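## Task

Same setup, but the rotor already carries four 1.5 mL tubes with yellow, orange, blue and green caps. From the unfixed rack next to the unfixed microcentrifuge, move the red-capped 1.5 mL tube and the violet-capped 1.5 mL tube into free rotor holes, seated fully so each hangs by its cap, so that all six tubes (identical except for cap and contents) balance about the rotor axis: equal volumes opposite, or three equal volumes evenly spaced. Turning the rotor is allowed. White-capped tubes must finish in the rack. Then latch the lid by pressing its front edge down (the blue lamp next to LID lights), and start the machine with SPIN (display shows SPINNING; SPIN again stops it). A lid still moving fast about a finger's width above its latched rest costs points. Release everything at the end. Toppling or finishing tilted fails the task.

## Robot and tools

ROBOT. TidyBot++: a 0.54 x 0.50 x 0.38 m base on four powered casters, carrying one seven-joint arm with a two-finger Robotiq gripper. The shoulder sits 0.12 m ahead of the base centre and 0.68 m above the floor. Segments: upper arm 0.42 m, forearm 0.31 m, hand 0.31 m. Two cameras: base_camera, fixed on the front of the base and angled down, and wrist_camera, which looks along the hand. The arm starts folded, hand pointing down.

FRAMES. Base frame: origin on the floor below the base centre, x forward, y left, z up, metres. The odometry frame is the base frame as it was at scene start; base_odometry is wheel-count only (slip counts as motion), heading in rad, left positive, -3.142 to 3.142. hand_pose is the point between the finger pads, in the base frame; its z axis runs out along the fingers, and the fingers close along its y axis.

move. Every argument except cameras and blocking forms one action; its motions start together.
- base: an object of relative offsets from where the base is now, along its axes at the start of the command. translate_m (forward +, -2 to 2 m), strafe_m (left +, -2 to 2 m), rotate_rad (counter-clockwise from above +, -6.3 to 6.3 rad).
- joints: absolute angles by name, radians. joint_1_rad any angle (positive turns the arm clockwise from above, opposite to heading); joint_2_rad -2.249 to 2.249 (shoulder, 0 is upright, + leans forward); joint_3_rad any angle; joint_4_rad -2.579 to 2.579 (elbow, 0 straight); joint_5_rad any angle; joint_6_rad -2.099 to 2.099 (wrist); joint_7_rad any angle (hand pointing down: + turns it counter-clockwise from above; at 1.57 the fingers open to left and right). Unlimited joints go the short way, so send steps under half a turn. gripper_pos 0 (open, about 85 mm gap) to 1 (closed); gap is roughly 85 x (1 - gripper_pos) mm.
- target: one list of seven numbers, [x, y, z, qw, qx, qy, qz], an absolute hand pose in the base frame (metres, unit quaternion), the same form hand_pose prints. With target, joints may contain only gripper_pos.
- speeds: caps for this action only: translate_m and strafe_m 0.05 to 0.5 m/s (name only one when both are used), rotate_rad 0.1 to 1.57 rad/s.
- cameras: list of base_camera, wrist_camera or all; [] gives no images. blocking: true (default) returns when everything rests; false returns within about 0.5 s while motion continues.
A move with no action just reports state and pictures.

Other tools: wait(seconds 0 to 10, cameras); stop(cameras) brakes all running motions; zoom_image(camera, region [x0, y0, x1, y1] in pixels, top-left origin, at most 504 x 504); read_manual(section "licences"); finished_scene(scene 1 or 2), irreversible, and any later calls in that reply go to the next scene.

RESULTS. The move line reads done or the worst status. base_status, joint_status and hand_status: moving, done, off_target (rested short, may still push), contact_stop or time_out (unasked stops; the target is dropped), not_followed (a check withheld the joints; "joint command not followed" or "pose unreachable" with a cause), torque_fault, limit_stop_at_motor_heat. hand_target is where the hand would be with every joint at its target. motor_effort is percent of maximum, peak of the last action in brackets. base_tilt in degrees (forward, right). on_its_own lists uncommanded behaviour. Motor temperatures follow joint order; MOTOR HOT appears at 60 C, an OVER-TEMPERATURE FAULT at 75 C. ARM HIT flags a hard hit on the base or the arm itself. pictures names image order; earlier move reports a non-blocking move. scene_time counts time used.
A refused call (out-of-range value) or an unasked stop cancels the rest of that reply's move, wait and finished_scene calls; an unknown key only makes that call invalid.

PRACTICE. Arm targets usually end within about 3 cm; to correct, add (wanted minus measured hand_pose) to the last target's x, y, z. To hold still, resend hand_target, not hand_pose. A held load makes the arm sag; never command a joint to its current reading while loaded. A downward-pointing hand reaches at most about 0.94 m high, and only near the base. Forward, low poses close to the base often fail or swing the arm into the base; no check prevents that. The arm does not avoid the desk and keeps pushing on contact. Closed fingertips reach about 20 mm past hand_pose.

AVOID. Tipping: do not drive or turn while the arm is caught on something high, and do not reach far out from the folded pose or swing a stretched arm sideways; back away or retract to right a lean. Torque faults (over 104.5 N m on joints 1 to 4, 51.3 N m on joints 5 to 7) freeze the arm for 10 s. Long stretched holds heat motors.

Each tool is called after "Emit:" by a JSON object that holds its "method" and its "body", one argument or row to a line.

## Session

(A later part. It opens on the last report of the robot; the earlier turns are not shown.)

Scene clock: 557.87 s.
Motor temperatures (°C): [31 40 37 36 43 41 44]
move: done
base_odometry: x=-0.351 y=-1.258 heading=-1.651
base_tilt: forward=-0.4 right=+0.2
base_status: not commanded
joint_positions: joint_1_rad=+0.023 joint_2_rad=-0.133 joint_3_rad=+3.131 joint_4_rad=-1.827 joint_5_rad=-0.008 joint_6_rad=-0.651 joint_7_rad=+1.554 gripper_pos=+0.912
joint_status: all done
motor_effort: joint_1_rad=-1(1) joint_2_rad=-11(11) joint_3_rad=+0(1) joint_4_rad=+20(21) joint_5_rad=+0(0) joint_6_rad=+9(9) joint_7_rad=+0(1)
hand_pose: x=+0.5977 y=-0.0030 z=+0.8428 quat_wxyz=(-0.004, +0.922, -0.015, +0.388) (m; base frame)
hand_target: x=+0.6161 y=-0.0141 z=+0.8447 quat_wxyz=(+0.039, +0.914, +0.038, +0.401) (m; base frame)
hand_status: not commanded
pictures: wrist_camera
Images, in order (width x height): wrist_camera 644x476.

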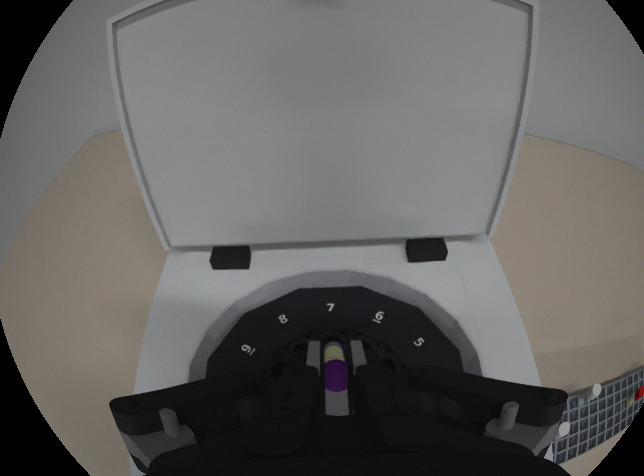

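Emit:
{"method": "move", "body": {
  "joints": {"joint_2_rad": -0.152, "joint_4_rad": -1.817},
  "cameras": ["wrist_camera"]
}}

Emit:
{"method": "zoom_image", "body": {
  "camera": "wrist_camera",
  "region": [306, 318, 360, 362]
}}

Scene clock: 572.43 s.
Motor temperatures (°C): [31 40 37 36 43 41 44]
move: done
base_odometry: x=-0.351 y=-1.258 heading=-1.651
base_tilt: forward=-0.4 right=+0.2
base_status: not commanded
joint_positions: joint_1_rad=+0.023 joint_2_rad=-0.137 joint_3_rad=+3.131 joint_4_rad=-1.827 joint_5_rad=-0.008 joint_6_rad=-0.648 joint_7_rad=+1.554 gripper_pos=+0.912
joint_status: all done
motor_effort: joint_1_rad=-1(1) joint_2_rad=-14(15) joint_3_rad=+0(1) joint_4_rad=+21(22) joint_5_rad=+0(0) joint_6_rad=+7(9) joint_7_rad=+0(1)
hand_pose: x=+0.5976 y=-0.0030 z=+0.8454 quat_wxyz=(-0.004, +0.920, -0.015, +0.391) (m; base frame)
hand_target: x=+0.6080 y=-0.0140 z=+0.8700 quat_wxyz=(+0.041, +0.904, +0.038, +0.424) (m; base frame)
hand_status: not commanded
pictures: wrist_camera
Images, in order (width x height): wrist_camera 644x476.

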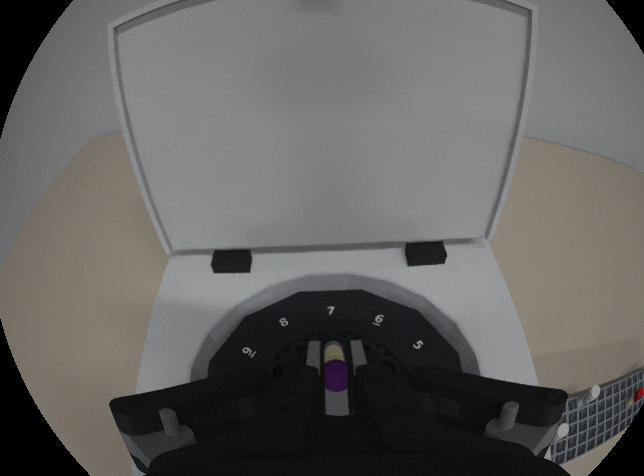

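Scaled by 9.333.

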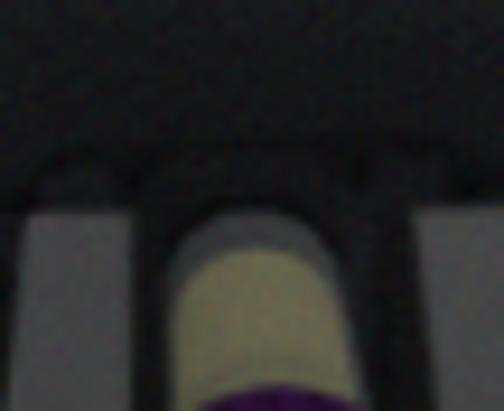

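Emit:
{"method": "move", "body": {
  "joints": {"joint_2_rad": -0.119, "joint_4_rad": -1.815},
  "cameras": ["wrist_camera"]
}}

Emit:
{"method": "zoom_image", "body": {
  "camera": "wrist_camera",
  "region": [306, 318, 360, 362]
}}

Scene clock: 580.60 s.
Motor temperatures (°C): [31 40 37 36 43 41 44]
move: done
base_odometry: x=-0.351 y=-1.258 heading=-1.651
base_tilt: forward=-0.4 right=+0.2
base_status: not commanded
joint_positions: joint_1_rad=+0.023 joint_2_rad=-0.129 joint_3_rad=+3.131 joint_4_rad=-1.824 joint_5_rad=-0.008 joint_6_rad=-0.648 joint_7_rad=+1.554 gripper_pos=+0.912
joint_status: all done
motor_effort: joint_1_rad=+0(1) joint_2_rad=-15(15) joint_3_rad=+0(1) joint_4_rad=+21(22) joint_5_rad=+0(0) joint_6_rad=+7(7) joint_7_rad=+0(1)
hand_pose: x=+0.5996 y=-0.0030 z=+0.8427 quat_wxyz=(-0.004, +0.921, -0.015, +0.389) (m; base frame)
hand_target: x=+0.6144 y=-0.0141 z=+0.8548 quat_wxyz=(+0.040, +0.910, +0.038, +0.410) (m; base frame)
hand_status: not commanded
pictures: wrist_camera
Images, in order (width x height): wrist_camera 644x476.

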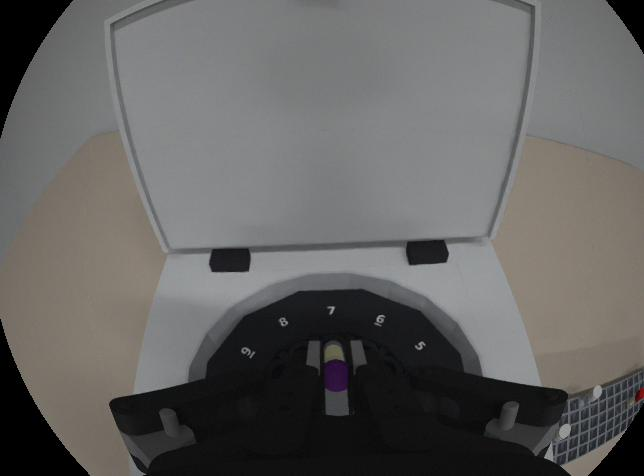

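Scaled by 9.333.

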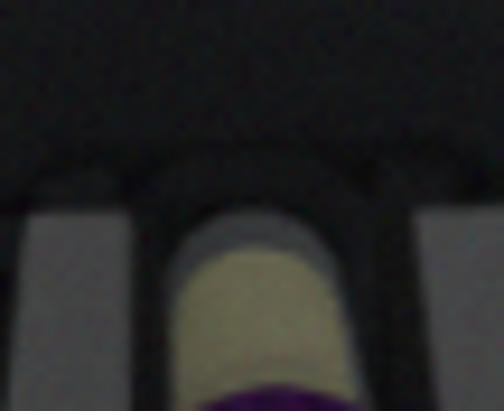

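Emit:
{"method": "move", "body": {
  "joints": {"joint_2_rad": -0.112, "joint_4_rad": -1.811},
  "cameras": []
}}

Emit:
{"method": "move", "body": {
  "joints": {"joint_2_rad": -0.105, "joint_4_rad": -1.808},
  "cameras": ["wrist_camera"]
}}

Emit:
{"method": "zoom_image", "body": {
  "camera": "wrist_camera",
  "region": [306, 318, 360, 362]
}}

Scene clock: 583.73 s.
Motor temperatures (°C): [31 40 37 36 43 41 44]
move: done
base_odometry: x=-0.351 y=-1.258 heading=-1.651
base_tilt: forward=-0.4 right=+0.2
base_status: not commanded
joint_positions: joint_1_rad=+0.023 joint_2_rad=-0.127 joint_3_rad=+3.131 joint_4_rad=-1.822 joint_5_rad=-0.008 joint_6_rad=-0.648 joint_7_rad=+1.554 gripper_pos=+0.912
joint_status: all done
motor_effort: joint_1_rad=-1(1) joint_2_rad=-14(15) joint_3_rad=+0(1) joint_4_rad=+20(22) joint_5_rad=+0(0) joint_6_rad=+7(7) joint_7_rad=-1(2)
hand_pose: x=+0.6006 y=-0.0030 z=+0.8427 quat_wxyz=(-0.004, +0.921, -0.015, +0.388) (m; base frame)
hand_target: x=+0.6166 y=-0.0141 z=+0.8535 quat_wxyz=(+0.040, +0.911, +0.038, +0.409) (m; base frame)
hand_status: not commanded
pictures: none
No camera images: "cameras" was empty.

Scene clock: 584.20 s.
Motor temperatures (°C): [31 40 37 36 43 41 44]
move: done
base_odometry: x=-0.351 y=-1.258 heading=-1.651
base_tilt: forward=-0.4 right=+0.2
base_status: not commanded
joint_positions: joint_1_rad=+0.023 joint_2_rad=-0.122 joint_3_rad=+3.131 joint_4_rad=-1.820 joint_5_rad=-0.008 joint_6_rad=-0.648 joint_7_rad=+1.554 gripper_pos=+0.912
joint_status: all done
motor_effort: joint_1_rad=-1(1) joint_2_rad=-15(15) joint_3_rad=-1(1) joint_4_rad=+20(22) joint_5_rad=+0(0) joint_6_rad=+7(7) joint_7_rad=-1(2)
hand_pose: x=+0.6018 y=-0.0030 z=+0.8418 quat_wxyz=(-0.004, +0.922, -0.015, +0.387) (m; base frame)
hand_target: x=+0.6186 y=-0.0141 z=+0.8517 quat_wxyz=(+0.040, +0.912, +0.038, +0.407) (m; base frame)
hand_status: not commanded
pictures: wrist_camera
Images, in order (width x height): wrist_camera 644x476.

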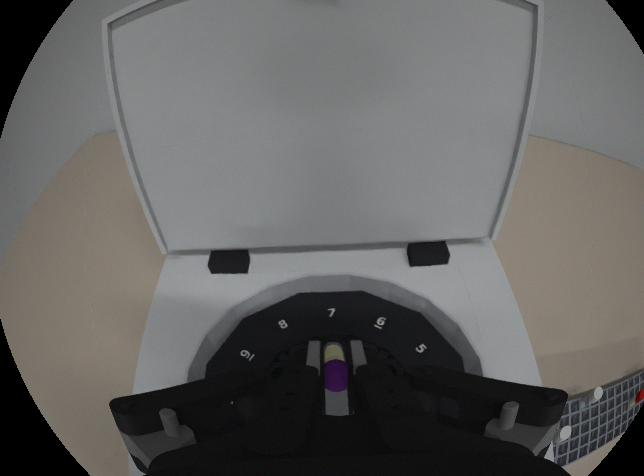

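Scaled by 9.333.

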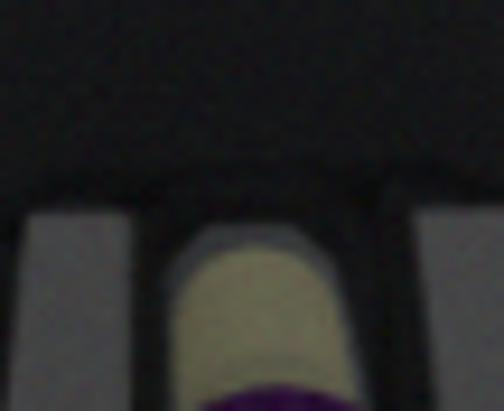

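Emit:
{"method": "move", "body": {
  "joints": {"joint_2_rad": -0.094, "joint_4_rad": -1.808},
  "cameras": []
}}

Emit:
{"method": "move", "body": {
  "joints": {"joint_2_rad": -0.083, "joint_4_rad": -1.803},
  "cameras": []
}}

Emit:
{"method": "move", "body": {
  "joints": {"joint_2_rad": -0.070, "joint_4_rad": -1.798},
  "cameras": ["wrist_camera"]
}}

Scene clock: 589.37 s.
Motor temperatures (°C): [31 40 37 36 43 41 44]
move: done
base_odometry: x=-0.351 y=-1.258 heading=-1.651
base_tilt: forward=-0.4 right=+0.2
base_status: not commanded
joint_positions: joint_1_rad=+0.023 joint_2_rad=-0.114 joint_3_rad=+3.131 joint_4_rad=-1.818 joint_5_rad=-0.008 joint_6_rad=-0.648 joint_7_rad=+1.554 gripper_pos=+0.912
joint_status: all done
motor_effort: joint_1_rad=-1(1) joint_2_rad=-15(16) joint_3_rad=+0(1) joint_4_rad=+21(21) joint_5_rad=+0(1) joint_6_rad=+7(7) joint_7_rad=-1(1)
hand_pose: x=+0.6037 y=-0.0031 z=+0.8390 quat_wxyz=(-0.004, +0.923, -0.015, +0.385) (m; base frame)
hand_target: x=+0.6204 y=-0.0142 z=+0.8462 quat_wxyz=(+0.039, +0.914, +0.038, +0.402) (m; base frame)
hand_status: not commanded
pictures: none
No camera images: "cameras" was empty.

Scene clock: 589.93 s.
Motor temperatures (°C): [31 40 37 36 43 41 44]
move: done
base_odometry: x=-0.351 y=-1.258 heading=-1.651
base_tilt: forward=-0.4 right=+0.2
base_status: not commanded
joint_positions: joint_1_rad=+0.023 joint_2_rad=-0.103 joint_3_rad=+3.131 joint_4_rad=-1.813 joint_5_rad=-0.008 joint_6_rad=-0.647 joint_7_rad=+1.554 gripper_pos=+0.912
joint_status: all done
motor_effort: joint_1_rad=+0(1) joint_2_rad=-15(16) joint_3_rad=-1(1) joint_4_rad=+20(21) joint_5_rad=+0(0) joint_6_rad=+6(7) joint_7_rad=-1(1)
hand_pose: x=+0.6068 y=-0.0031 z=+0.8362 quat_wxyz=(-0.004, +0.924, -0.015, +0.382) (m; base frame)
hand_target: x=+0.6235 y=-0.0142 z=+0.8434 quat_wxyz=(+0.039, +0.915, +0.039, +0.399) (m; base frame)
hand_status: not commanded
pictures: none
No camera images: "cameras" was empty.

Scene clock: 590.50 s.
Motor temperatures (°C): [31 40 37 36 43 41 44]
move: done
base_odometry: x=-0.351 y=-1.258 heading=-1.651
base_tilt: forward=-0.4 right=+0.2
base_status: not commanded
joint_positions: joint_1_rad=+0.023 joint_2_rad=-0.090 joint_3_rad=+3.131 joint_4_rad=-1.808 joint_5_rad=-0.008 joint_6_rad=-0.647 joint_7_rad=+1.554 gripper_pos=+0.912
joint_status: all done
motor_effort: joint_1_rad=+0(1) joint_2_rad=-15(16) joint_3_rad=-1(1) joint_4_rad=+20(20) joint_5_rad=+0(0) joint_6_rad=+6(7) joint_7_rad=-1(1)
hand_pose: x=+0.6103 y=-0.0032 z=+0.8331 quat_wxyz=(-0.004, +0.925, -0.015, +0.379) (m; base frame)
hand_target: x=+0.6269 y=-0.0142 z=+0.8394 quat_wxyz=(+0.039, +0.917, +0.039, +0.396) (m; base frame)
hand_status: not commanded
pictures: wrist_camera
Images, in order (width x height): wrist_camera 644x476.

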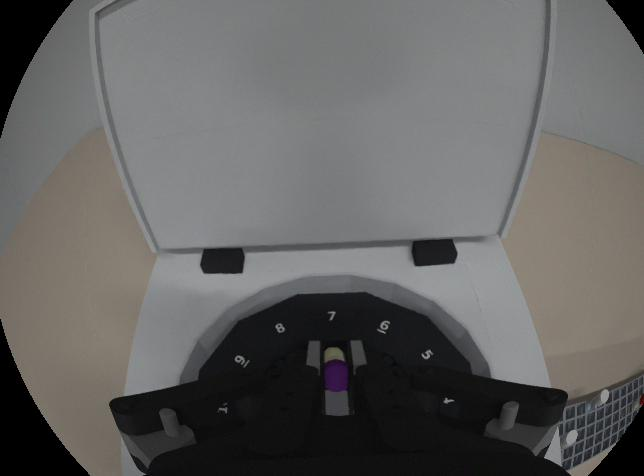

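Emit:
{"method": "move", "body": {
  "joints": {"joint_2_rad": -0.059, "joint_4_rad": -1.794},
  "cameras": []
}}

Emit:
{"method": "move", "body": {
  "joints": {"gripper_pos": 0.84},
  "cameras": ["wrist_camera"]
}}

Emit:
{"method": "zoom_image", "body": {
  "camera": "wrist_camera",
  "region": [272, 290, 392, 410]
}}

Scene clock: 594.43 s.
Motor temperatures (°C): [31 40 37 37 43 41 44]
move: done
base_odometry: x=-0.351 y=-1.258 heading=-1.651
base_tilt: forward=-0.4 right=+0.2
base_status: not commanded
joint_positions: joint_1_rad=+0.023 joint_2_rad=-0.080 joint_3_rad=+3.131 joint_4_rad=-1.803 joint_5_rad=-0.008 joint_6_rad=-0.647 joint_7_rad=+1.554 gripper_pos=+0.912
joint_status: all done
motor_effort: joint_1_rad=+0(1) joint_2_rad=-16(16) joint_3_rad=+0(1) joint_4_rad=+20(20) joint_5_rad=+0(0) joint_6_rad=+6(6) joint_7_rad=+0(2)
hand_pose: x=+0.6130 y=-0.0032 z=+0.8306 quat_wxyz=(-0.004, +0.926, -0.015, +0.376) (m; base frame)
hand_target: x=+0.6296 y=-0.0143 z=+0.8360 quat_wxyz=(+0.039, +0.918, +0.039, +0.393) (m; base frame)
hand_status: not commanded
pictures: none
No camera images: "cameras" was empty.

Scene clock: 594.97 s.
Motor temperatures (°C): [31 40 37 37 43 41 44]
move: done
base_odometry: x=-0.351 y=-1.258 heading=-1.651
base_tilt: forward=-0.4 right=+0.2
base_status: not commanded
joint_positions: joint_1_rad=+0.023 joint_2_rad=-0.079 joint_3_rad=+3.131 joint_4_rad=-1.803 joint_5_rad=-0.008 joint_6_rad=-0.647 joint_7_rad=+1.554 gripper_pos=+0.840
joint_status: all done
motor_effort: joint_1_rad=-1(1) joint_2_rad=-16(17) joint_3_rad=+0(1) joint_4_rad=+20(21) joint_5_rad=+0(1) joint_6_rad=+7(7) joint_7_rad=-1(2)
hand_pose: x=+0.6132 y=-0.0033 z=+0.8299 quat_wxyz=(-0.004, +0.927, -0.015, +0.376) (m; base frame)
hand_target: x=+0.6296 y=-0.0143 z=+0.8360 quat_wxyz=(+0.039, +0.918, +0.039, +0.393) (m; base frame)
hand_status: not commanded
pictures: wrist_camera
Images, in order (width x height): wrist_camera 644x476.

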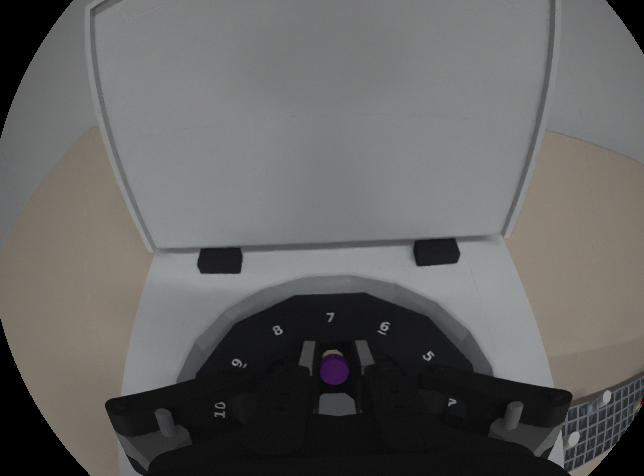

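Scaled by 4.200.

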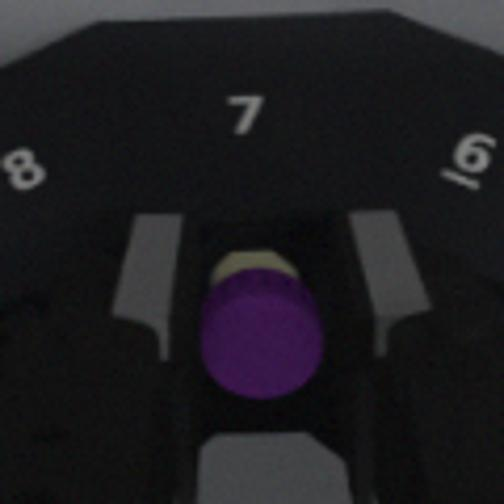

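Emit:
{"method": "zoom_image", "body": {
  "camera": "wrist_camera",
  "region": [272, 290, 392, 410]
}}

Emit:
{"method": "move", "body": {
  "cameras": ["wrist_camera"]
}}

Emit:
{"method": "zoom_image", "body": {
  "camera": "wrist_camera",
  "region": [272, 290, 392, 410]
}}

Scaled by 4.200.

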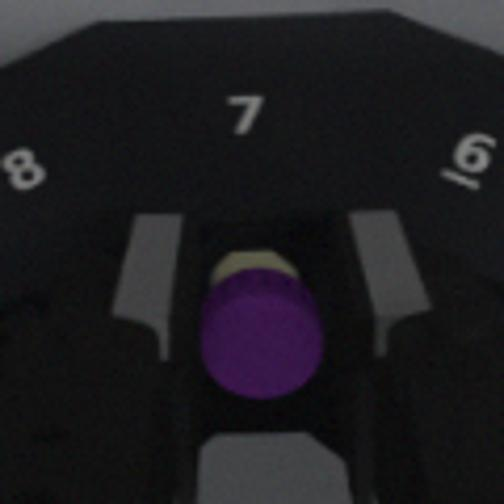

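Scene clock: 599.93 s.
Motor temperatures (°C): [31 40 37 37 43 41 44]
base_odometry: x=-0.351 y=-1.258 heading=-1.651
base_tilt: forward=-0.4 right=+0.2
base_status: not commanded
joint_positions: joint_1_rad=+0.023 joint_2_rad=-0.079 joint_3_rad=+3.131 joint_4_rad=-1.803 joint_5_rad=-0.008 joint_6_rad=-0.647 joint_7_rad=+1.554 gripper_pos=+0.840
joint_status: all done
motor_effort: joint_1_rad=+0(1) joint_2_rad=-16(17) joint_3_rad=+0(1) joint_4_rad=+20(21) joint_5_rad=+0(1) joint_6_rad=+7(7) joint_7_rad=-1(2)
hand_pose: x=+0.6132 y=-0.0033 z=+0.8299 quat_wxyz=(-0.004, +0.927, -0.015, +0.376) (m; base frame)
hand_target: x=+0.6296 y=-0.0143 z=+0.8360 quat_wxyz=(+0.039, +0.918, +0.039, +0.393) (m; base frame)
hand_status: not commanded
pictures: wrist_camera
Images, in order (width x height): wrist_camera 644x476.

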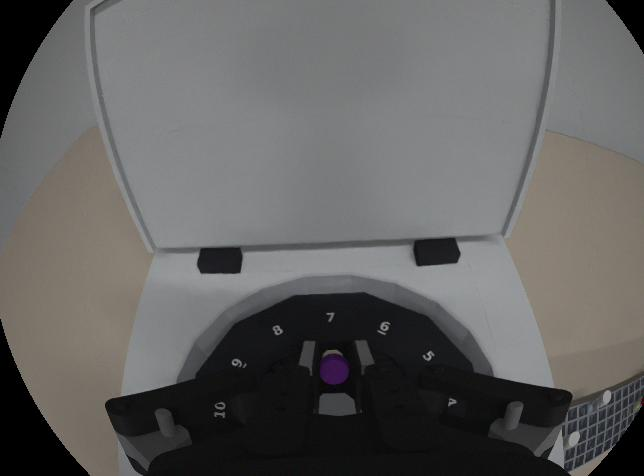

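Scaled by 4.200.

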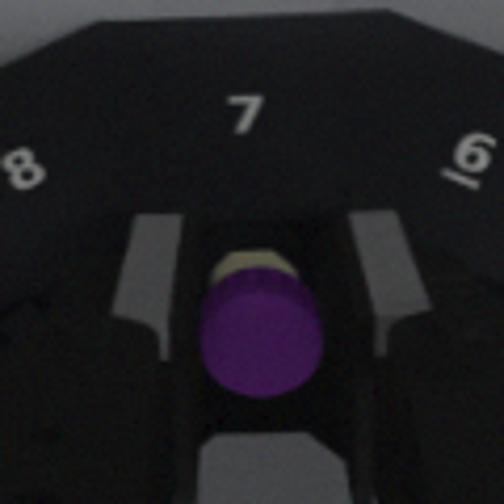

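Emit:
{"method": "move", "body": {
  "joints": {"gripper_pos": 0.78},
  "cameras": ["wrist_camera"]
}}

Emit:
{"method": "zoom_image", "body": {
  "camera": "wrist_camera",
  "region": [272, 290, 392, 410]
}}

Scene clock: 603.50 s.
Motor temperatures (°C): [31 40 37 37 43 41 44]
move: done
base_odometry: x=-0.351 y=-1.258 heading=-1.651
base_tilt: forward=-0.4 right=+0.2
base_status: not commanded
joint_positions: joint_1_rad=+0.023 joint_2_rad=-0.079 joint_3_rad=+3.131 joint_4_rad=-1.803 joint_5_rad=-0.008 joint_6_rad=-0.647 joint_7_rad=+1.554 gripper_pos=+0.780
joint_status: all done
motor_effort: joint_1_rad=+0(1) joint_2_rad=-16(16) joint_3_rad=+0(1) joint_4_rad=+20(21) joint_5_rad=+0(0) joint_6_rad=+6(7) joint_7_rad=+0(1)
hand_pose: x=+0.6132 y=-0.0033 z=+0.8299 quat_wxyz=(-0.004, +0.927, -0.015, +0.376) (m; base frame)
hand_target: x=+0.6296 y=-0.0143 z=+0.8360 quat_wxyz=(+0.039, +0.918, +0.039, +0.393) (m; base frame)
hand_status: not commanded
pictures: wrist_camera
Images, in order (width x height): wrist_camera 644x476.

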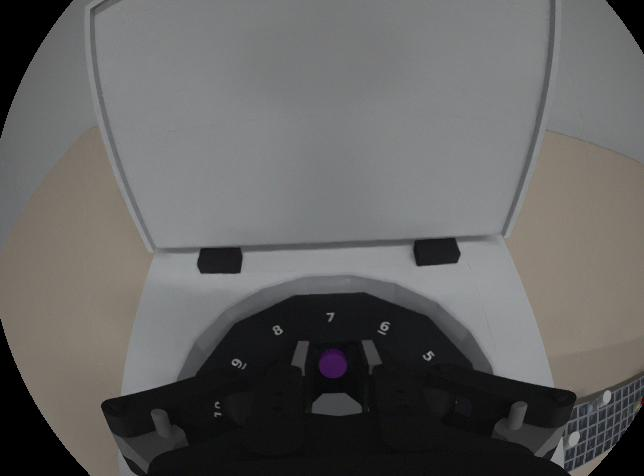

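Scaled by 4.200.

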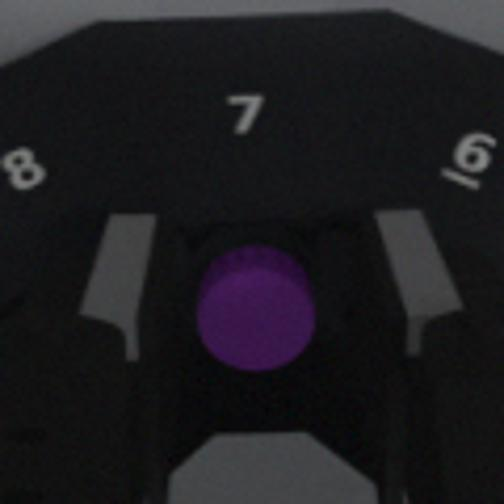

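Emit:
{"method": "move", "body": {
  "joints": {"joint_2_rad": -0.15, "joint_4_rad": -1.80},
  "cameras": []
}}

Emit:
{"method": "move", "body": {
  "joints": {"joint_2_rad": -0.17, "joint_4_rad": -1.755, "joint_6_rad": -0.88},
  "cameras": ["wrist_camera"]
}}

Emit:
{"method": "zoom_image", "body": {
  "camera": "wrist_camera",
  "region": [232, 270, 432, 420]
}}

Scene clock: 607.57 s.
Motor temperatures (°C): [31 40 37 37 43 41 44]
move: done
base_odometry: x=-0.351 y=-1.258 heading=-1.651
base_tilt: forward=-0.4 right=+0.2
base_status: not commanded
joint_positions: joint_1_rad=+0.023 joint_2_rad=-0.142 joint_3_rad=+3.131 joint_4_rad=-1.803 joint_5_rad=-0.008 joint_6_rad=-0.647 joint_7_rad=+1.554 gripper_pos=+0.780
joint_status: all done
motor_effort: joint_1_rad=-1(1) joint_2_rad=-14(18) joint_3_rad=-1(1) joint_4_rad=+21(22) joint_5_rad=+0(1) joint_6_rad=+7(7) joint_7_rad=+0(2)
hand_pose: x=+0.6029 y=-0.0030 z=+0.8607 quat_wxyz=(-0.004, +0.914, -0.015, +0.405) (m; base frame)
hand_target: x=+0.6122 y=-0.0141 z=+0.8784 quat_wxyz=(+0.041, +0.901, +0.037, +0.431) (m; base frame)
hand_status: not commanded
pictures: none
No camera images: "cameras" was empty.

Scene clock: 608.33 s.
Motor temperatures (°C): [31 40 37 37 43 41 44]
move: done
base_odometry: x=-0.351 y=-1.258 heading=-1.651
base_tilt: forward=-0.4 right=+0.2
base_status: not commanded
joint_positions: joint_1_rad=+0.023 joint_2_rad=-0.154 joint_3_rad=+3.131 joint_4_rad=-1.764 joint_5_rad=-0.008 joint_6_rad=-0.854 joint_7_rad=+1.554 gripper_pos=+0.780
joint_status: all done
motor_effort: joint_1_rad=-1(1) joint_2_rad=-14(15) joint_3_rad=+0(1) joint_4_rad=+20(22) joint_5_rad=+0(0) joint_6_rad=+6(8) joint_7_rad=-1(2)
hand_pose: x=+0.5637 y=-0.0022 z=+0.8429 quat_wxyz=(-0.004, +0.943, -0.015, +0.332) (m; base frame)
hand_target: x=+0.5569 y=-0.0174 z=+0.8497 quat_wxyz=(+0.040, +0.942, +0.034, +0.331) (m; base frame)
hand_status: not commanded
pictures: wrist_camera
Images, in order (width x height): wrist_camera 644x476.

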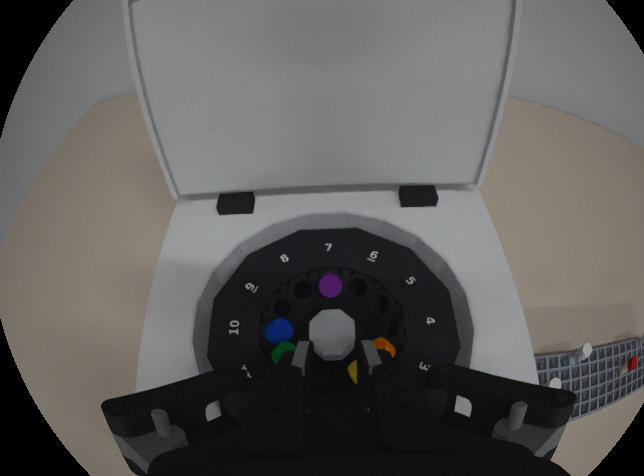

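Scaled by 2.520.

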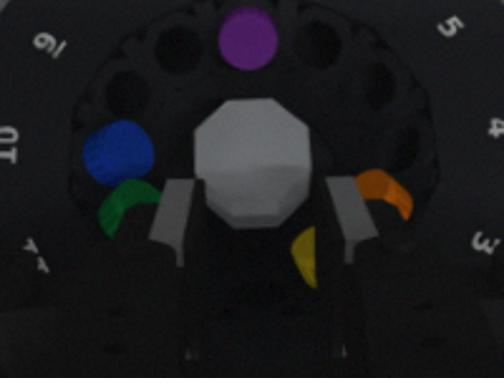

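Emit:
{"method": "move", "body": {
  "joints": {"joint_1_rad": -0.02, "joint_2_rad": 0.133, "joint_4_rad": -0.933, "joint_6_rad": -2.0, "joint_7_rad": 0.0, "gripper_pos": 1.0},
  "cameras": []
}}

Emit:
{"method": "move", "body": {
  "joints": {"joint_1_rad": -0.05, "joint_2_rad": 0.51, "joint_4_rad": -0.63, "joint_6_rad": -2.06, "joint_7_rad": 0.0},
  "cameras": ["wrist_camera"]
}}

Scene clock: 635.97 s.
Motor temperatures (°C): [31 40 37 37 43 41 44]
move: done
base_odometry: x=-0.351 y=-1.258 heading=-1.651
base_tilt: forward=-0.4 right=+0.2
base_status: not commanded
joint_positions: joint_1_rad=+0.005 joint_2_rad=+0.113 joint_3_rad=+3.131 joint_4_rad=-0.947 joint_5_rad=-0.008 joint_6_rad=-1.932 joint_7_rad=+0.079 gripper_pos=+0.999
joint_status: all done
motor_effort: joint_1_rad=+0(1) joint_2_rad=-19(19) joint_3_rad=-1(1) joint_4_rad=+15(21) joint_5_rad=+0(1) joint_6_rad=+1(7) joint_7_rad=-1(2)
hand_pose: x=+0.4870 y=+0.0055 z=+0.9461 quat_wxyz=(-0.054, +0.735, -0.673, +0.052) (m; base frame)
hand_target: x=+0.4735 y=-0.0085 z=+0.9409 quat_wxyz=(-0.008, +0.704, -0.709, +0.046) (m; base frame)
hand_status: not commanded
pictures: none
No camera images: "cameras" was empty.

Scene clock: 637.70 s.
Motor temperatures (°C): [31 40 37 37 43 41 44]
move: done
base_odometry: x=-0.351 y=-1.258 heading=-1.651
base_tilt: forward=-0.4 right=+0.2
base_status: not commanded
joint_positions: joint_1_rad=-0.026 joint_2_rad=+0.510 joint_3_rad=+3.131 joint_4_rad=-0.645 joint_5_rad=-0.008 joint_6_rad=-1.994 joint_7_rad=+0.077 gripper_pos=+0.999
joint_status: all done
motor_effort: joint_1_rad=-1(2) joint_2_rad=-32(35) joint_3_rad=-1(1) joint_4_rad=+15(17) joint_5_rad=+0(1) joint_6_rad=+0(2) joint_7_rad=-1(2)
hand_pose: x=+0.6094 y=+0.0199 z=+0.8650 quat_wxyz=(-0.002, +0.747, -0.665, -0.007) (m; base frame)
hand_target: x=+0.5918 y=+0.0085 z=+0.8700 quat_wxyz=(+0.040, +0.715, -0.698, -0.001) (m; base frame)
hand_status: not commanded
pictures: wrist_camera
Images, in order (width x height): wrist_camera 644x476.

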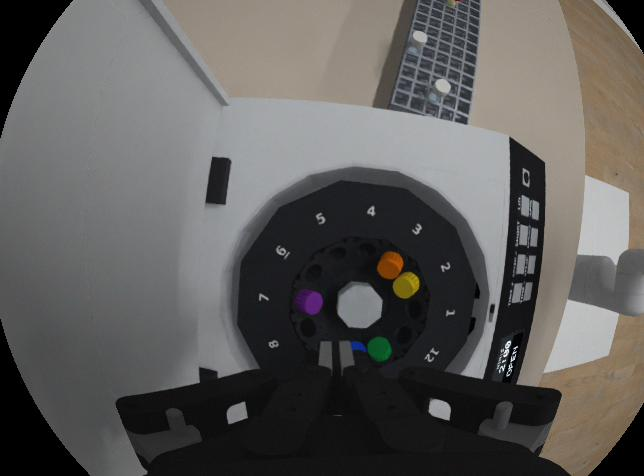

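Emit:
{"method": "move", "body": {
  "joints": {"joint_1_rad": -0.058, "joint_2_rad": 0.475, "joint_4_rad": -0.758, "joint_6_rad": -1.985, "joint_7_rad": -0.11},
  "cameras": ["wrist_camera"]
}}

Emit:
{"method": "zoom_image", "body": {
  "camera": "wrist_camera",
  "region": [232, 200, 452, 400]
}}

Scene clock: 649.03 s.
Motor temperatures (°C): [31 40 37 37 43 41 44]
move: done
base_odometry: x=-0.351 y=-1.258 heading=-1.651
base_tilt: forward=-0.4 right=+0.2
base_status: not commanded
joint_positions: joint_1_rad=-0.034 joint_2_rad=+0.495 joint_3_rad=+3.131 joint_4_rad=-0.744 joint_5_rad=-0.008 joint_6_rad=-1.995 joint_7_rad=-0.031 gripper_pos=+0.999
joint_status: all done
motor_effort: joint_1_rad=-1(1) joint_2_rad=-31(33) joint_3_rad=-1(2) joint_4_rad=+15(16) joint_5_rad=+0(1) joint_6_rad=-1(1) joint_7_rad=-1(1)
hand_pose: x=+0.5866 y=+0.0231 z=+0.8444 quat_wxyz=(+0.030, +0.712, -0.701, -0.036) (m; base frame)
hand_target: x=+0.5842 y=+0.0113 z=+0.8502 quat_wxyz=(+0.047, +0.680, -0.732, -0.003) (m; base frame)
hand_status: not commanded
pictures: wrist_camera
Images, in order (width x height): wrist_camera 644x476.

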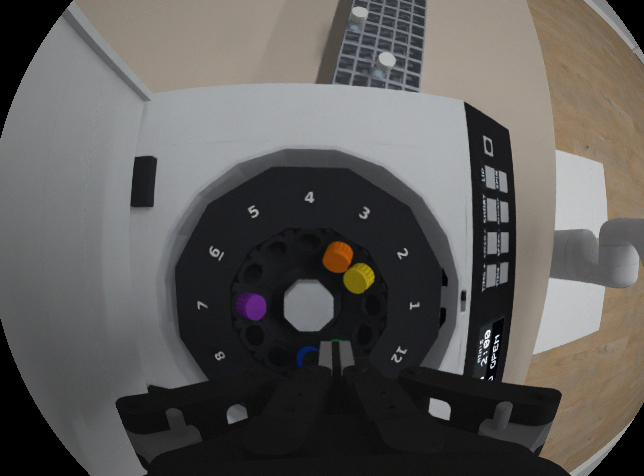

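Scaled by 2.291.

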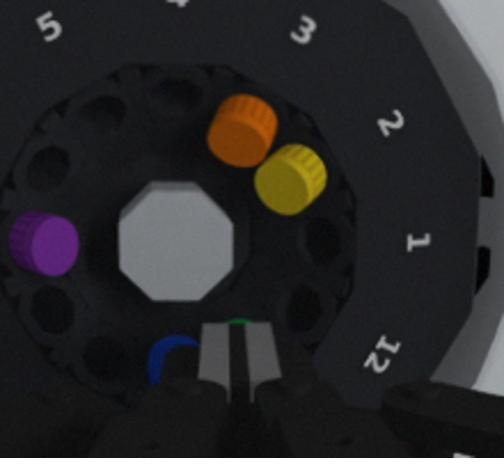

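Emit:
{"method": "move", "body": {
  "joints": {"joint_1_rad": -0.060, "joint_2_rad": 0.475, "joint_4_rad": -0.758, "joint_6_rad": -1.86, "joint_7_rad": -0.11},
  "cameras": ["wrist_camera"]
}}

Emit:
{"method": "zoom_image", "body": {
  "camera": "wrist_camera",
  "region": [232, 200, 452, 400]
}}

Scene clock: 656.40 s.
Motor temperatures (°C): [31 40 37 37 43 41 44]
move: done
base_odometry: x=-0.351 y=-1.258 heading=-1.651
base_tilt: forward=-0.4 right=+0.2
base_status: not commanded
joint_positions: joint_1_rad=-0.036 joint_2_rad=+0.492 joint_3_rad=+3.131 joint_4_rad=-0.744 joint_5_rad=-0.008 joint_6_rad=-1.886 joint_7_rad=-0.033 gripper_pos=+0.999
joint_status: all done
motor_effort: joint_1_rad=-1(1) joint_2_rad=-31(33) joint_3_rad=-1(1) joint_4_rad=+16(16) joint_5_rad=+0(0) joint_6_rad=+0(1) joint_7_rad=-1(2)
hand_pose: x=+0.6201 y=+0.0255 z=+0.8447 quat_wxyz=(-0.011, +0.712, -0.702, +0.002) (m; base frame)
hand_target: x=+0.6231 y=+0.0137 z=+0.8497 quat_wxyz=(+0.000, +0.682, -0.730, +0.037) (m; base frame)
hand_status: not commanded
pictures: wrist_camera
Images, in order (width x height): wrist_camera 644x476.

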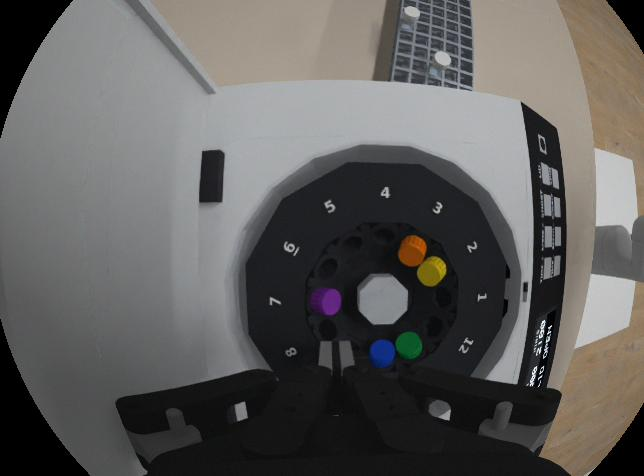

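Scaled by 2.291.

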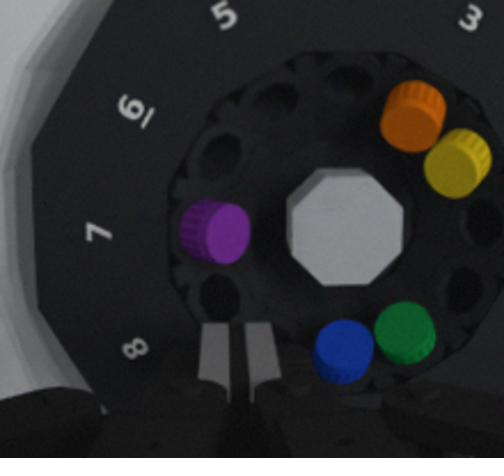

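Emit:
{"method": "move", "body": {
  "joints": {"joint_2_rad": 0.444, "joint_4_rad": -0.865, "joint_6_rad": -1.765},
  "cameras": ["wrist_camera"]
}}

Emit:
{"method": "zoom_image", "body": {
  "camera": "wrist_camera",
  "region": [232, 200, 452, 400]
}}

Scene clock: 662.03 s.
Motor temperatures (°C): [31 40 37 37 43 41 44]
move: done
base_odometry: x=-0.351 y=-1.258 heading=-1.651
base_tilt: forward=-0.4 right=+0.2
base_status: not commanded
joint_positions: joint_1_rad=-0.036 joint_2_rad=+0.454 joint_3_rad=+3.131 joint_4_rad=-0.842 joint_5_rad=-0.008 joint_6_rad=-1.828 joint_7_rad=-0.034 gripper_pos=+0.999
joint_status: all done
motor_effort: joint_1_rad=-1(1) joint_2_rad=-29(32) joint_3_rad=-1(2) joint_4_rad=+15(17) joint_5_rad=+0(1) joint_6_rad=+0(1) joint_7_rad=-1(2)
hand_pose: x=+0.6107 y=+0.0255 z=+0.8339 quat_wxyz=(-0.010, +0.712, -0.702, +0.001) (m; base frame)
hand_target: x=+0.6244 y=+0.0134 z=+0.8331 quat_wxyz=(-0.007, +0.684, -0.728, +0.044) (m; base frame)
hand_status: not commanded
pictures: wrist_camera
Images, in order (width x height): wrist_camera 644x476.

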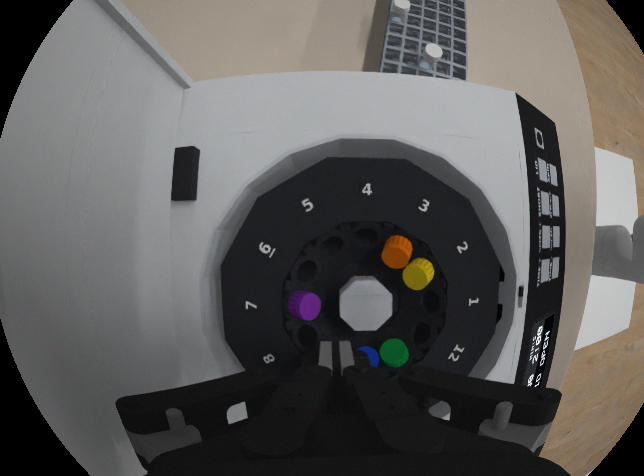

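Scaled by 2.291.

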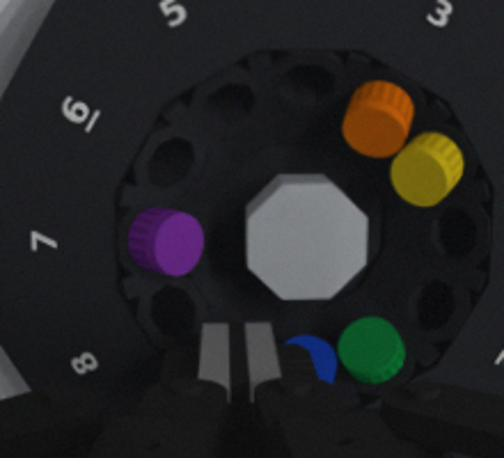

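Emit:
{"method": "move", "body": {
  "joints": {"joint_2_rad": 0.444, "joint_4_rad": -0.881, "joint_6_rad": -1.738},
  "cameras": ["wrist_camera"]
}}

Emit:
{"method": "zoom_image", "body": {
  "camera": "wrist_camera",
  "region": [232, 200, 452, 400]
}}

Scene clock: 667.00 s.
Motor temperatures (°C): [31 40 37 37 43 41 44]
move: done
base_odometry: x=-0.351 y=-1.258 heading=-1.651
base_tilt: forward=-0.4 right=+0.2
base_status: not commanded
joint_positions: joint_1_rad=-0.036 joint_2_rad=+0.445 joint_3_rad=+3.131 joint_4_rad=-0.858 joint_5_rad=-0.007 joint_6_rad=-1.805 joint_7_rad=-0.034 gripper_pos=+0.999
joint_status: all done
motor_effort: joint_1_rad=-1(2) joint_2_rad=-27(29) joint_3_rad=-1(2) joint_4_rad=+15(15) joint_5_rad=+0(1) joint_6_rad=+1(2) joint_7_rad=-1(2)
hand_pose: x=+0.6130 y=+0.0254 z=+0.8338 quat_wxyz=(-0.016, +0.712, -0.702, +0.007) (m; base frame)
hand_target: x=+0.6291 y=+0.0136 z=+0.8284 quat_wxyz=(-0.011, +0.684, -0.728, +0.048) (m; base frame)
hand_status: not commanded
pictures: wrist_camera
Images, in order (width x height): wrist_camera 644x476.

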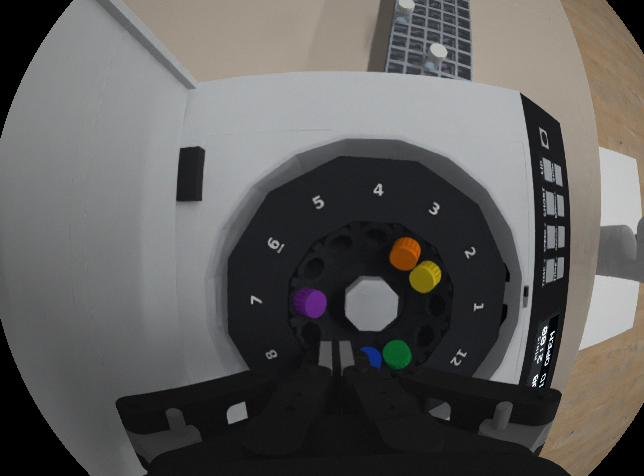

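Scaled by 2.291.

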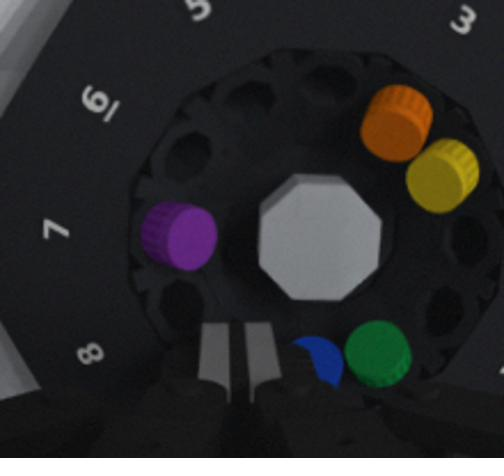

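Emit:
{"method": "move", "body": {
  "joints": {"joint_2_rad": 0.470},
  "cameras": ["wrist_camera"]
}}

Emit:
{"method": "zoom_image", "body": {
  "camera": "wrist_camera",
  "region": [232, 200, 452, 400]
}}

Scene clock: 670.53 s.
Motor temperatures (°C): [31 41 37 36 43 41 44]
move: done
base_odometry: x=-0.351 y=-1.258 heading=-1.651
base_tilt: forward=-0.4 right=+0.2
base_status: not commanded
joint_positions: joint_1_rad=-0.036 joint_2_rad=+0.445 joint_3_rad=+3.131 joint_4_rad=-0.858 joint_5_rad=-0.007 joint_6_rad=-1.805 joint_7_rad=-0.034 gripper_pos=+0.999
joint_status: all done
motor_effort: joint_1_rad=-1(1) joint_2_rad=-26(28) joint_3_rad=-1(2) joint_4_rad=+13(15) joint_5_rad=-1(1) joint_6_rad=+1(1) joint_7_rad=-1(2)
hand_pose: x=+0.6131 y=+0.0254 z=+0.8337 quat_wxyz=(-0.016, +0.712, -0.702, +0.007) (m; base frame)
hand_target: x=+0.6327 y=+0.0138 z=+0.8151 quat_wxyz=(-0.001, +0.684, -0.728, +0.039) (m; base frame)
hand_status: not commanded
pictures: wrist_camera
Images, in order (width x height): wrist_camera 644x476.

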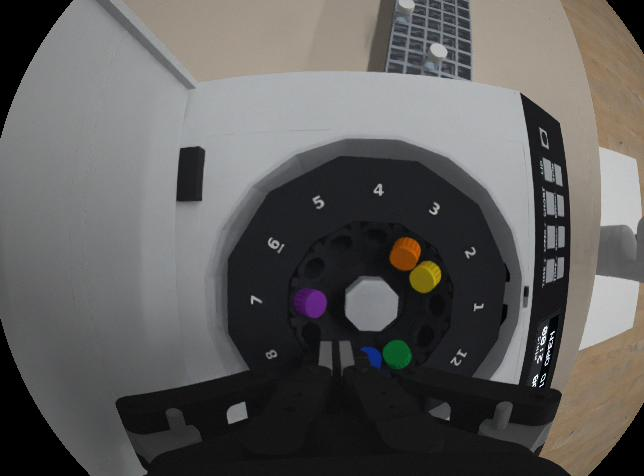

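Scaled by 2.291.

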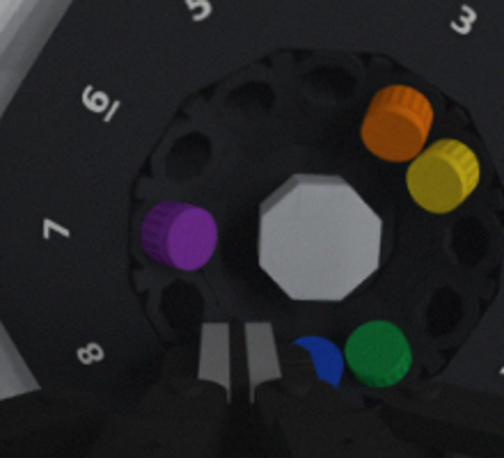

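Emit:
{"method": "move", "body": {
  "joints": {"joint_1_rad": -0.012, "joint_2_rad": 0.455},
  "cameras": []
}}

Emit:
{"method": "move", "body": {
  "joints": {"joint_2_rad": 0.472},
  "cameras": ["wrist_camera"]
}}

Emit:
{"method": "zoom_image", "body": {
  "camera": "wrist_camera",
  "region": [232, 200, 452, 400]
}}

Scene clock: 681.63 s.
Motor temperatures (°C): [31 41 37 36 43 41 44]
move: done
base_odometry: x=-0.351 y=-1.258 heading=-1.651
base_tilt: forward=-0.4 right=+0.2
base_status: not commanded
joint_positions: joint_1_rad=-0.029 joint_2_rad=+0.445 joint_3_rad=+3.131 joint_4_rad=-0.858 joint_5_rad=-0.007 joint_6_rad=-1.798 joint_7_rad=-0.034 gripper_pos=+0.999
joint_status: all done
motor_effort: joint_1_rad=+0(2) joint_2_rad=-27(29) joint_3_rad=-1(1) joint_4_rad=+14(15) joint_5_rad=+1(2) joint_6_rad=+0(1) joint_7_rad=-1(1)
hand_pose: x=+0.6151 y=+0.0218 z=+0.8337 quat_wxyz=(-0.018, +0.709, -0.705, +0.009) (m; base frame)
hand_target: x=+0.6307 y=-0.0109 z=+0.8228 quat_wxyz=(-0.006, +0.667, -0.744, +0.044) (m; base frame)
hand_status: not commanded
pictures: none
No camera images: "cameras" was empty.

Scene clock: 682.17 s.
Motor temperatures (°C): [31 41 37 36 43 41 44]
move: done
base_odometry: x=-0.351 y=-1.258 heading=-1.651
base_tilt: forward=-0.4 right=+0.2
base_status: not commanded
joint_positions: joint_1_rad=-0.029 joint_2_rad=+0.445 joint_3_rad=+3.131 joint_4_rad=-0.858 joint_5_rad=-0.007 joint_6_rad=-1.798 joint_7_rad=-0.034 gripper_pos=+0.999
joint_status: all done
motor_effort: joint_1_rad=+0(1) joint_2_rad=-25(27) joint_3_rad=+0(1) joint_4_rad=+13(14) joint_5_rad=+1(1) joint_6_rad=+0(0) joint_7_rad=-1(1)
hand_pose: x=+0.6152 y=+0.0218 z=+0.8336 quat_wxyz=(-0.018, +0.709, -0.705, +0.009) (m; base frame)
hand_target: x=+0.6330 y=-0.0109 z=+0.8141 quat_wxyz=(+0.001, +0.667, -0.744, +0.039) (m; base frame)
hand_status: not commanded
pictures: wrist_camera
Images, in order (width x height): wrist_camera 644x476.

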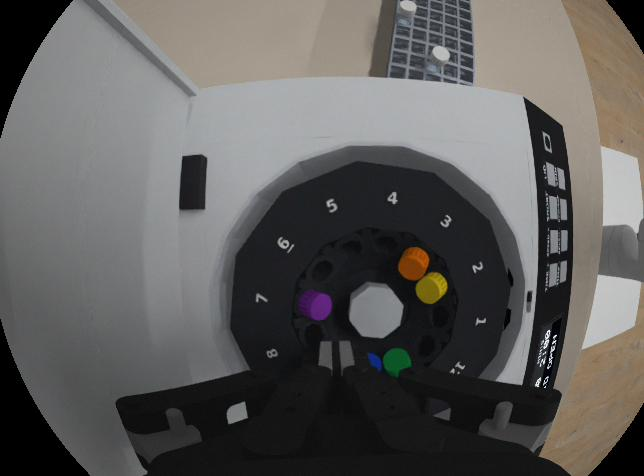

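Scaled by 2.291.

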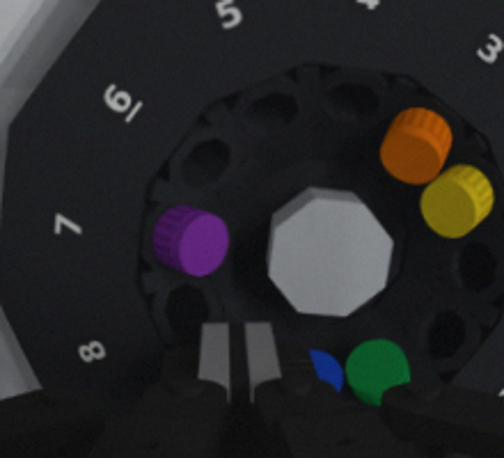

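Emit:
{"method": "move", "body": {
  "joints": {"joint_2_rad": 0.422, "joint_4_rad": -0.896},
  "cameras": []
}}

Emit:
{"method": "move", "body": {
  "joints": {"joint_2_rad": 0.416, "joint_4_rad": -0.911},
  "cameras": ["wrist_camera"]
}}

Emit:
{"method": "zoom_image", "body": {
  "camera": "wrist_camera",
  "region": [232, 200, 452, 400]
}}

Scene clock: 704.77 s.
Motor temperatures (°C): [31 41 37 36 43 41 44]
move: done
base_odometry: x=-0.351 y=-1.258 heading=-1.651
base_tilt: forward=-0.4 right=+0.2
base_status: not commanded
joint_positions: joint_1_rad=-0.029 joint_2_rad=+0.434 joint_3_rad=+3.131 joint_4_rad=-0.879 joint_5_rad=-0.007 joint_6_rad=-1.796 joint_7_rad=-0.034 gripper_pos=+0.999
joint_status: all done
motor_effort: joint_1_rad=-1(1) joint_2_rad=-30(30) joint_3_rad=-1(2) joint_4_rad=+16(17) joint_5_rad=-1(1) joint_6_rad=+0(1) joint_7_rad=-1(1)
hand_pose: x=+0.6095 y=+0.0216 z=+0.8324 quat_wxyz=(-0.016, +0.709, -0.705, +0.007) (m; base frame)
hand_target: x=+0.6224 y=-0.0110 z=+0.8346 quat_wxyz=(-0.013, +0.666, -0.744, +0.050) (m; base frame)
hand_status: not commanded
pictures: none
No camera images: "cameras" was empty.

Scene clock: 705.30 s.
Motor temperatures (°C): [31 41 37 36 43 41 44]
move: done
base_odometry: x=-0.351 y=-1.258 heading=-1.651
base_tilt: forward=-0.4 right=+0.2
base_status: not commanded
joint_positions: joint_1_rad=-0.029 joint_2_rad=+0.429 joint_3_rad=+3.131 joint_4_rad=-0.892 joint_5_rad=-0.007 joint_6_rad=-1.795 joint_7_rad=-0.034 gripper_pos=+0.999
joint_status: all done
motor_effort: joint_1_rad=-1(2) joint_2_rad=-29(30) joint_3_rad=-1(2) joint_4_rad=+15(16) joint_5_rad=+0(1) joint_6_rad=+0(1) joint_7_rad=-1(1)
hand_pose: x=+0.6061 y=+0.0215 z=+0.8308 quat_wxyz=(-0.013, +0.709, -0.705, +0.005) (m; base frame)
hand_target: x=+0.6180 y=-0.0111 z=+0.8327 quat_wxyz=(-0.009, +0.666, -0.744, +0.047) (m; base frame)
hand_status: not commanded
pictures: wrist_camera
Images, in order (width x height): wrist_camera 644x476.

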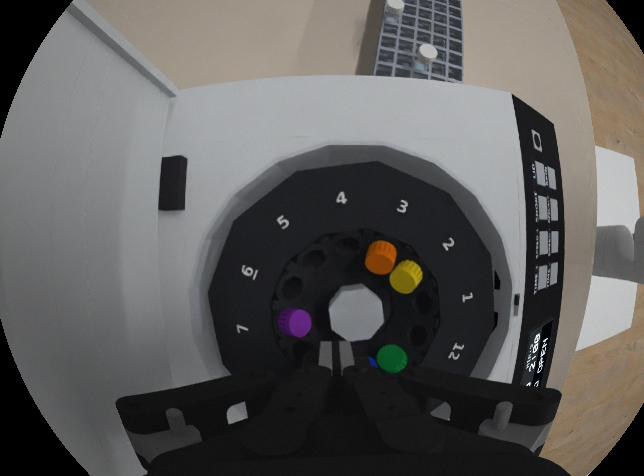

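Scaled by 2.291.

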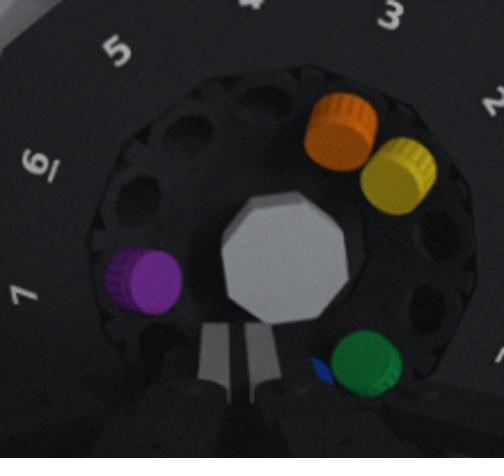

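Emit:
{"method": "move", "body": {
  "joints": {"joint_2_rad": 0.407, "joint_4_rad": -0.925},
  "cameras": []
}}

Emit:
{"method": "move", "body": {
  "joints": {"joint_2_rad": 0.399, "joint_4_rad": -0.936},
  "cameras": ["wrist_camera"]
}}

Emit:
{"method": "zoom_image", "body": {
  "camera": "wrist_camera",
  "region": [212, 200, 432, 400]
}}

Scene clock: 708.77 s.
Motor temperatures (°C): [31 41 37 36 43 41 44]
move: done
base_odometry: x=-0.351 y=-1.258 heading=-1.651
base_tilt: forward=-0.4 right=+0.2
base_status: not commanded
joint_positions: joint_1_rad=-0.029 joint_2_rad=+0.421 joint_3_rad=+3.131 joint_4_rad=-0.905 joint_5_rad=-0.007 joint_6_rad=-1.793 joint_7_rad=-0.034 gripper_pos=+0.999
joint_status: all done
motor_effort: joint_1_rad=-1(2) joint_2_rad=-29(30) joint_3_rad=-1(1) joint_4_rad=+15(16) joint_5_rad=-1(1) joint_6_rad=+0(1) joint_7_rad=-1(1)
hand_pose: x=+0.6022 y=+0.0213 z=+0.8309 quat_wxyz=(-0.012, +0.709, -0.705, +0.004) (m; base frame)
hand_target: x=+0.6133 y=-0.0111 z=+0.8326 quat_wxyz=(-0.007, +0.666, -0.744, +0.046) (m; base frame)
hand_status: not commanded
pictures: none
No camera images: "cameras" was empty.

Scene clock: 709.30 s.
Motor temperatures (°C): [31 41 37 36 43 41 44]
move: done
base_odometry: x=-0.351 y=-1.258 heading=-1.651
base_tilt: forward=-0.4 right=+0.2
base_status: not commanded
joint_positions: joint_1_rad=-0.029 joint_2_rad=+0.413 joint_3_rad=+3.131 joint_4_rad=-0.915 joint_5_rad=-0.006 joint_6_rad=-1.792 joint_7_rad=-0.034 gripper_pos=+0.999
joint_status: all done
motor_effort: joint_1_rad=-1(2) joint_2_rad=-29(30) joint_3_rad=-1(2) joint_4_rad=+15(16) joint_5_rad=-1(1) joint_6_rad=+0(1) joint_7_rad=+0(2)
hand_pose: x=+0.5992 y=+0.0210 z=+0.8313 quat_wxyz=(-0.011, +0.709, -0.705, +0.003) (m; base frame)
hand_target: x=+0.6095 y=-0.0112 z=+0.8329 quat_wxyz=(-0.006, +0.666, -0.744, +0.045) (m; base frame)
hand_status: not commanded
pictures: wrist_camera
Images, in order (width x height): wrist_camera 644x476.

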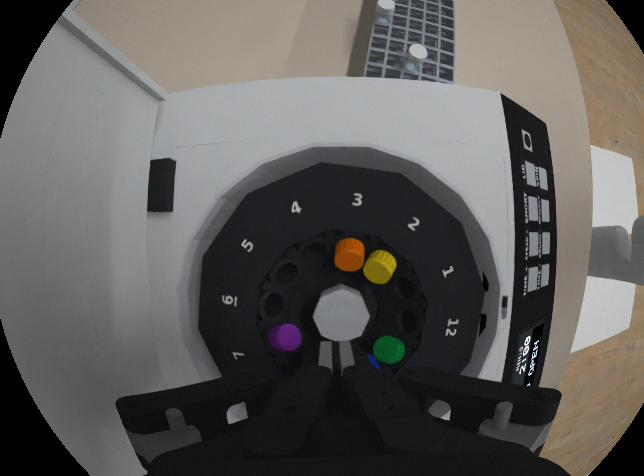

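Scaled by 2.291.

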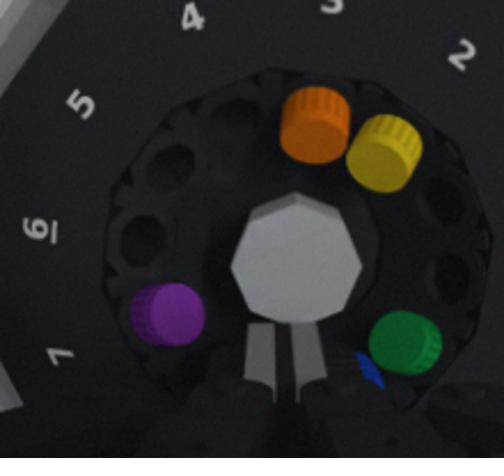

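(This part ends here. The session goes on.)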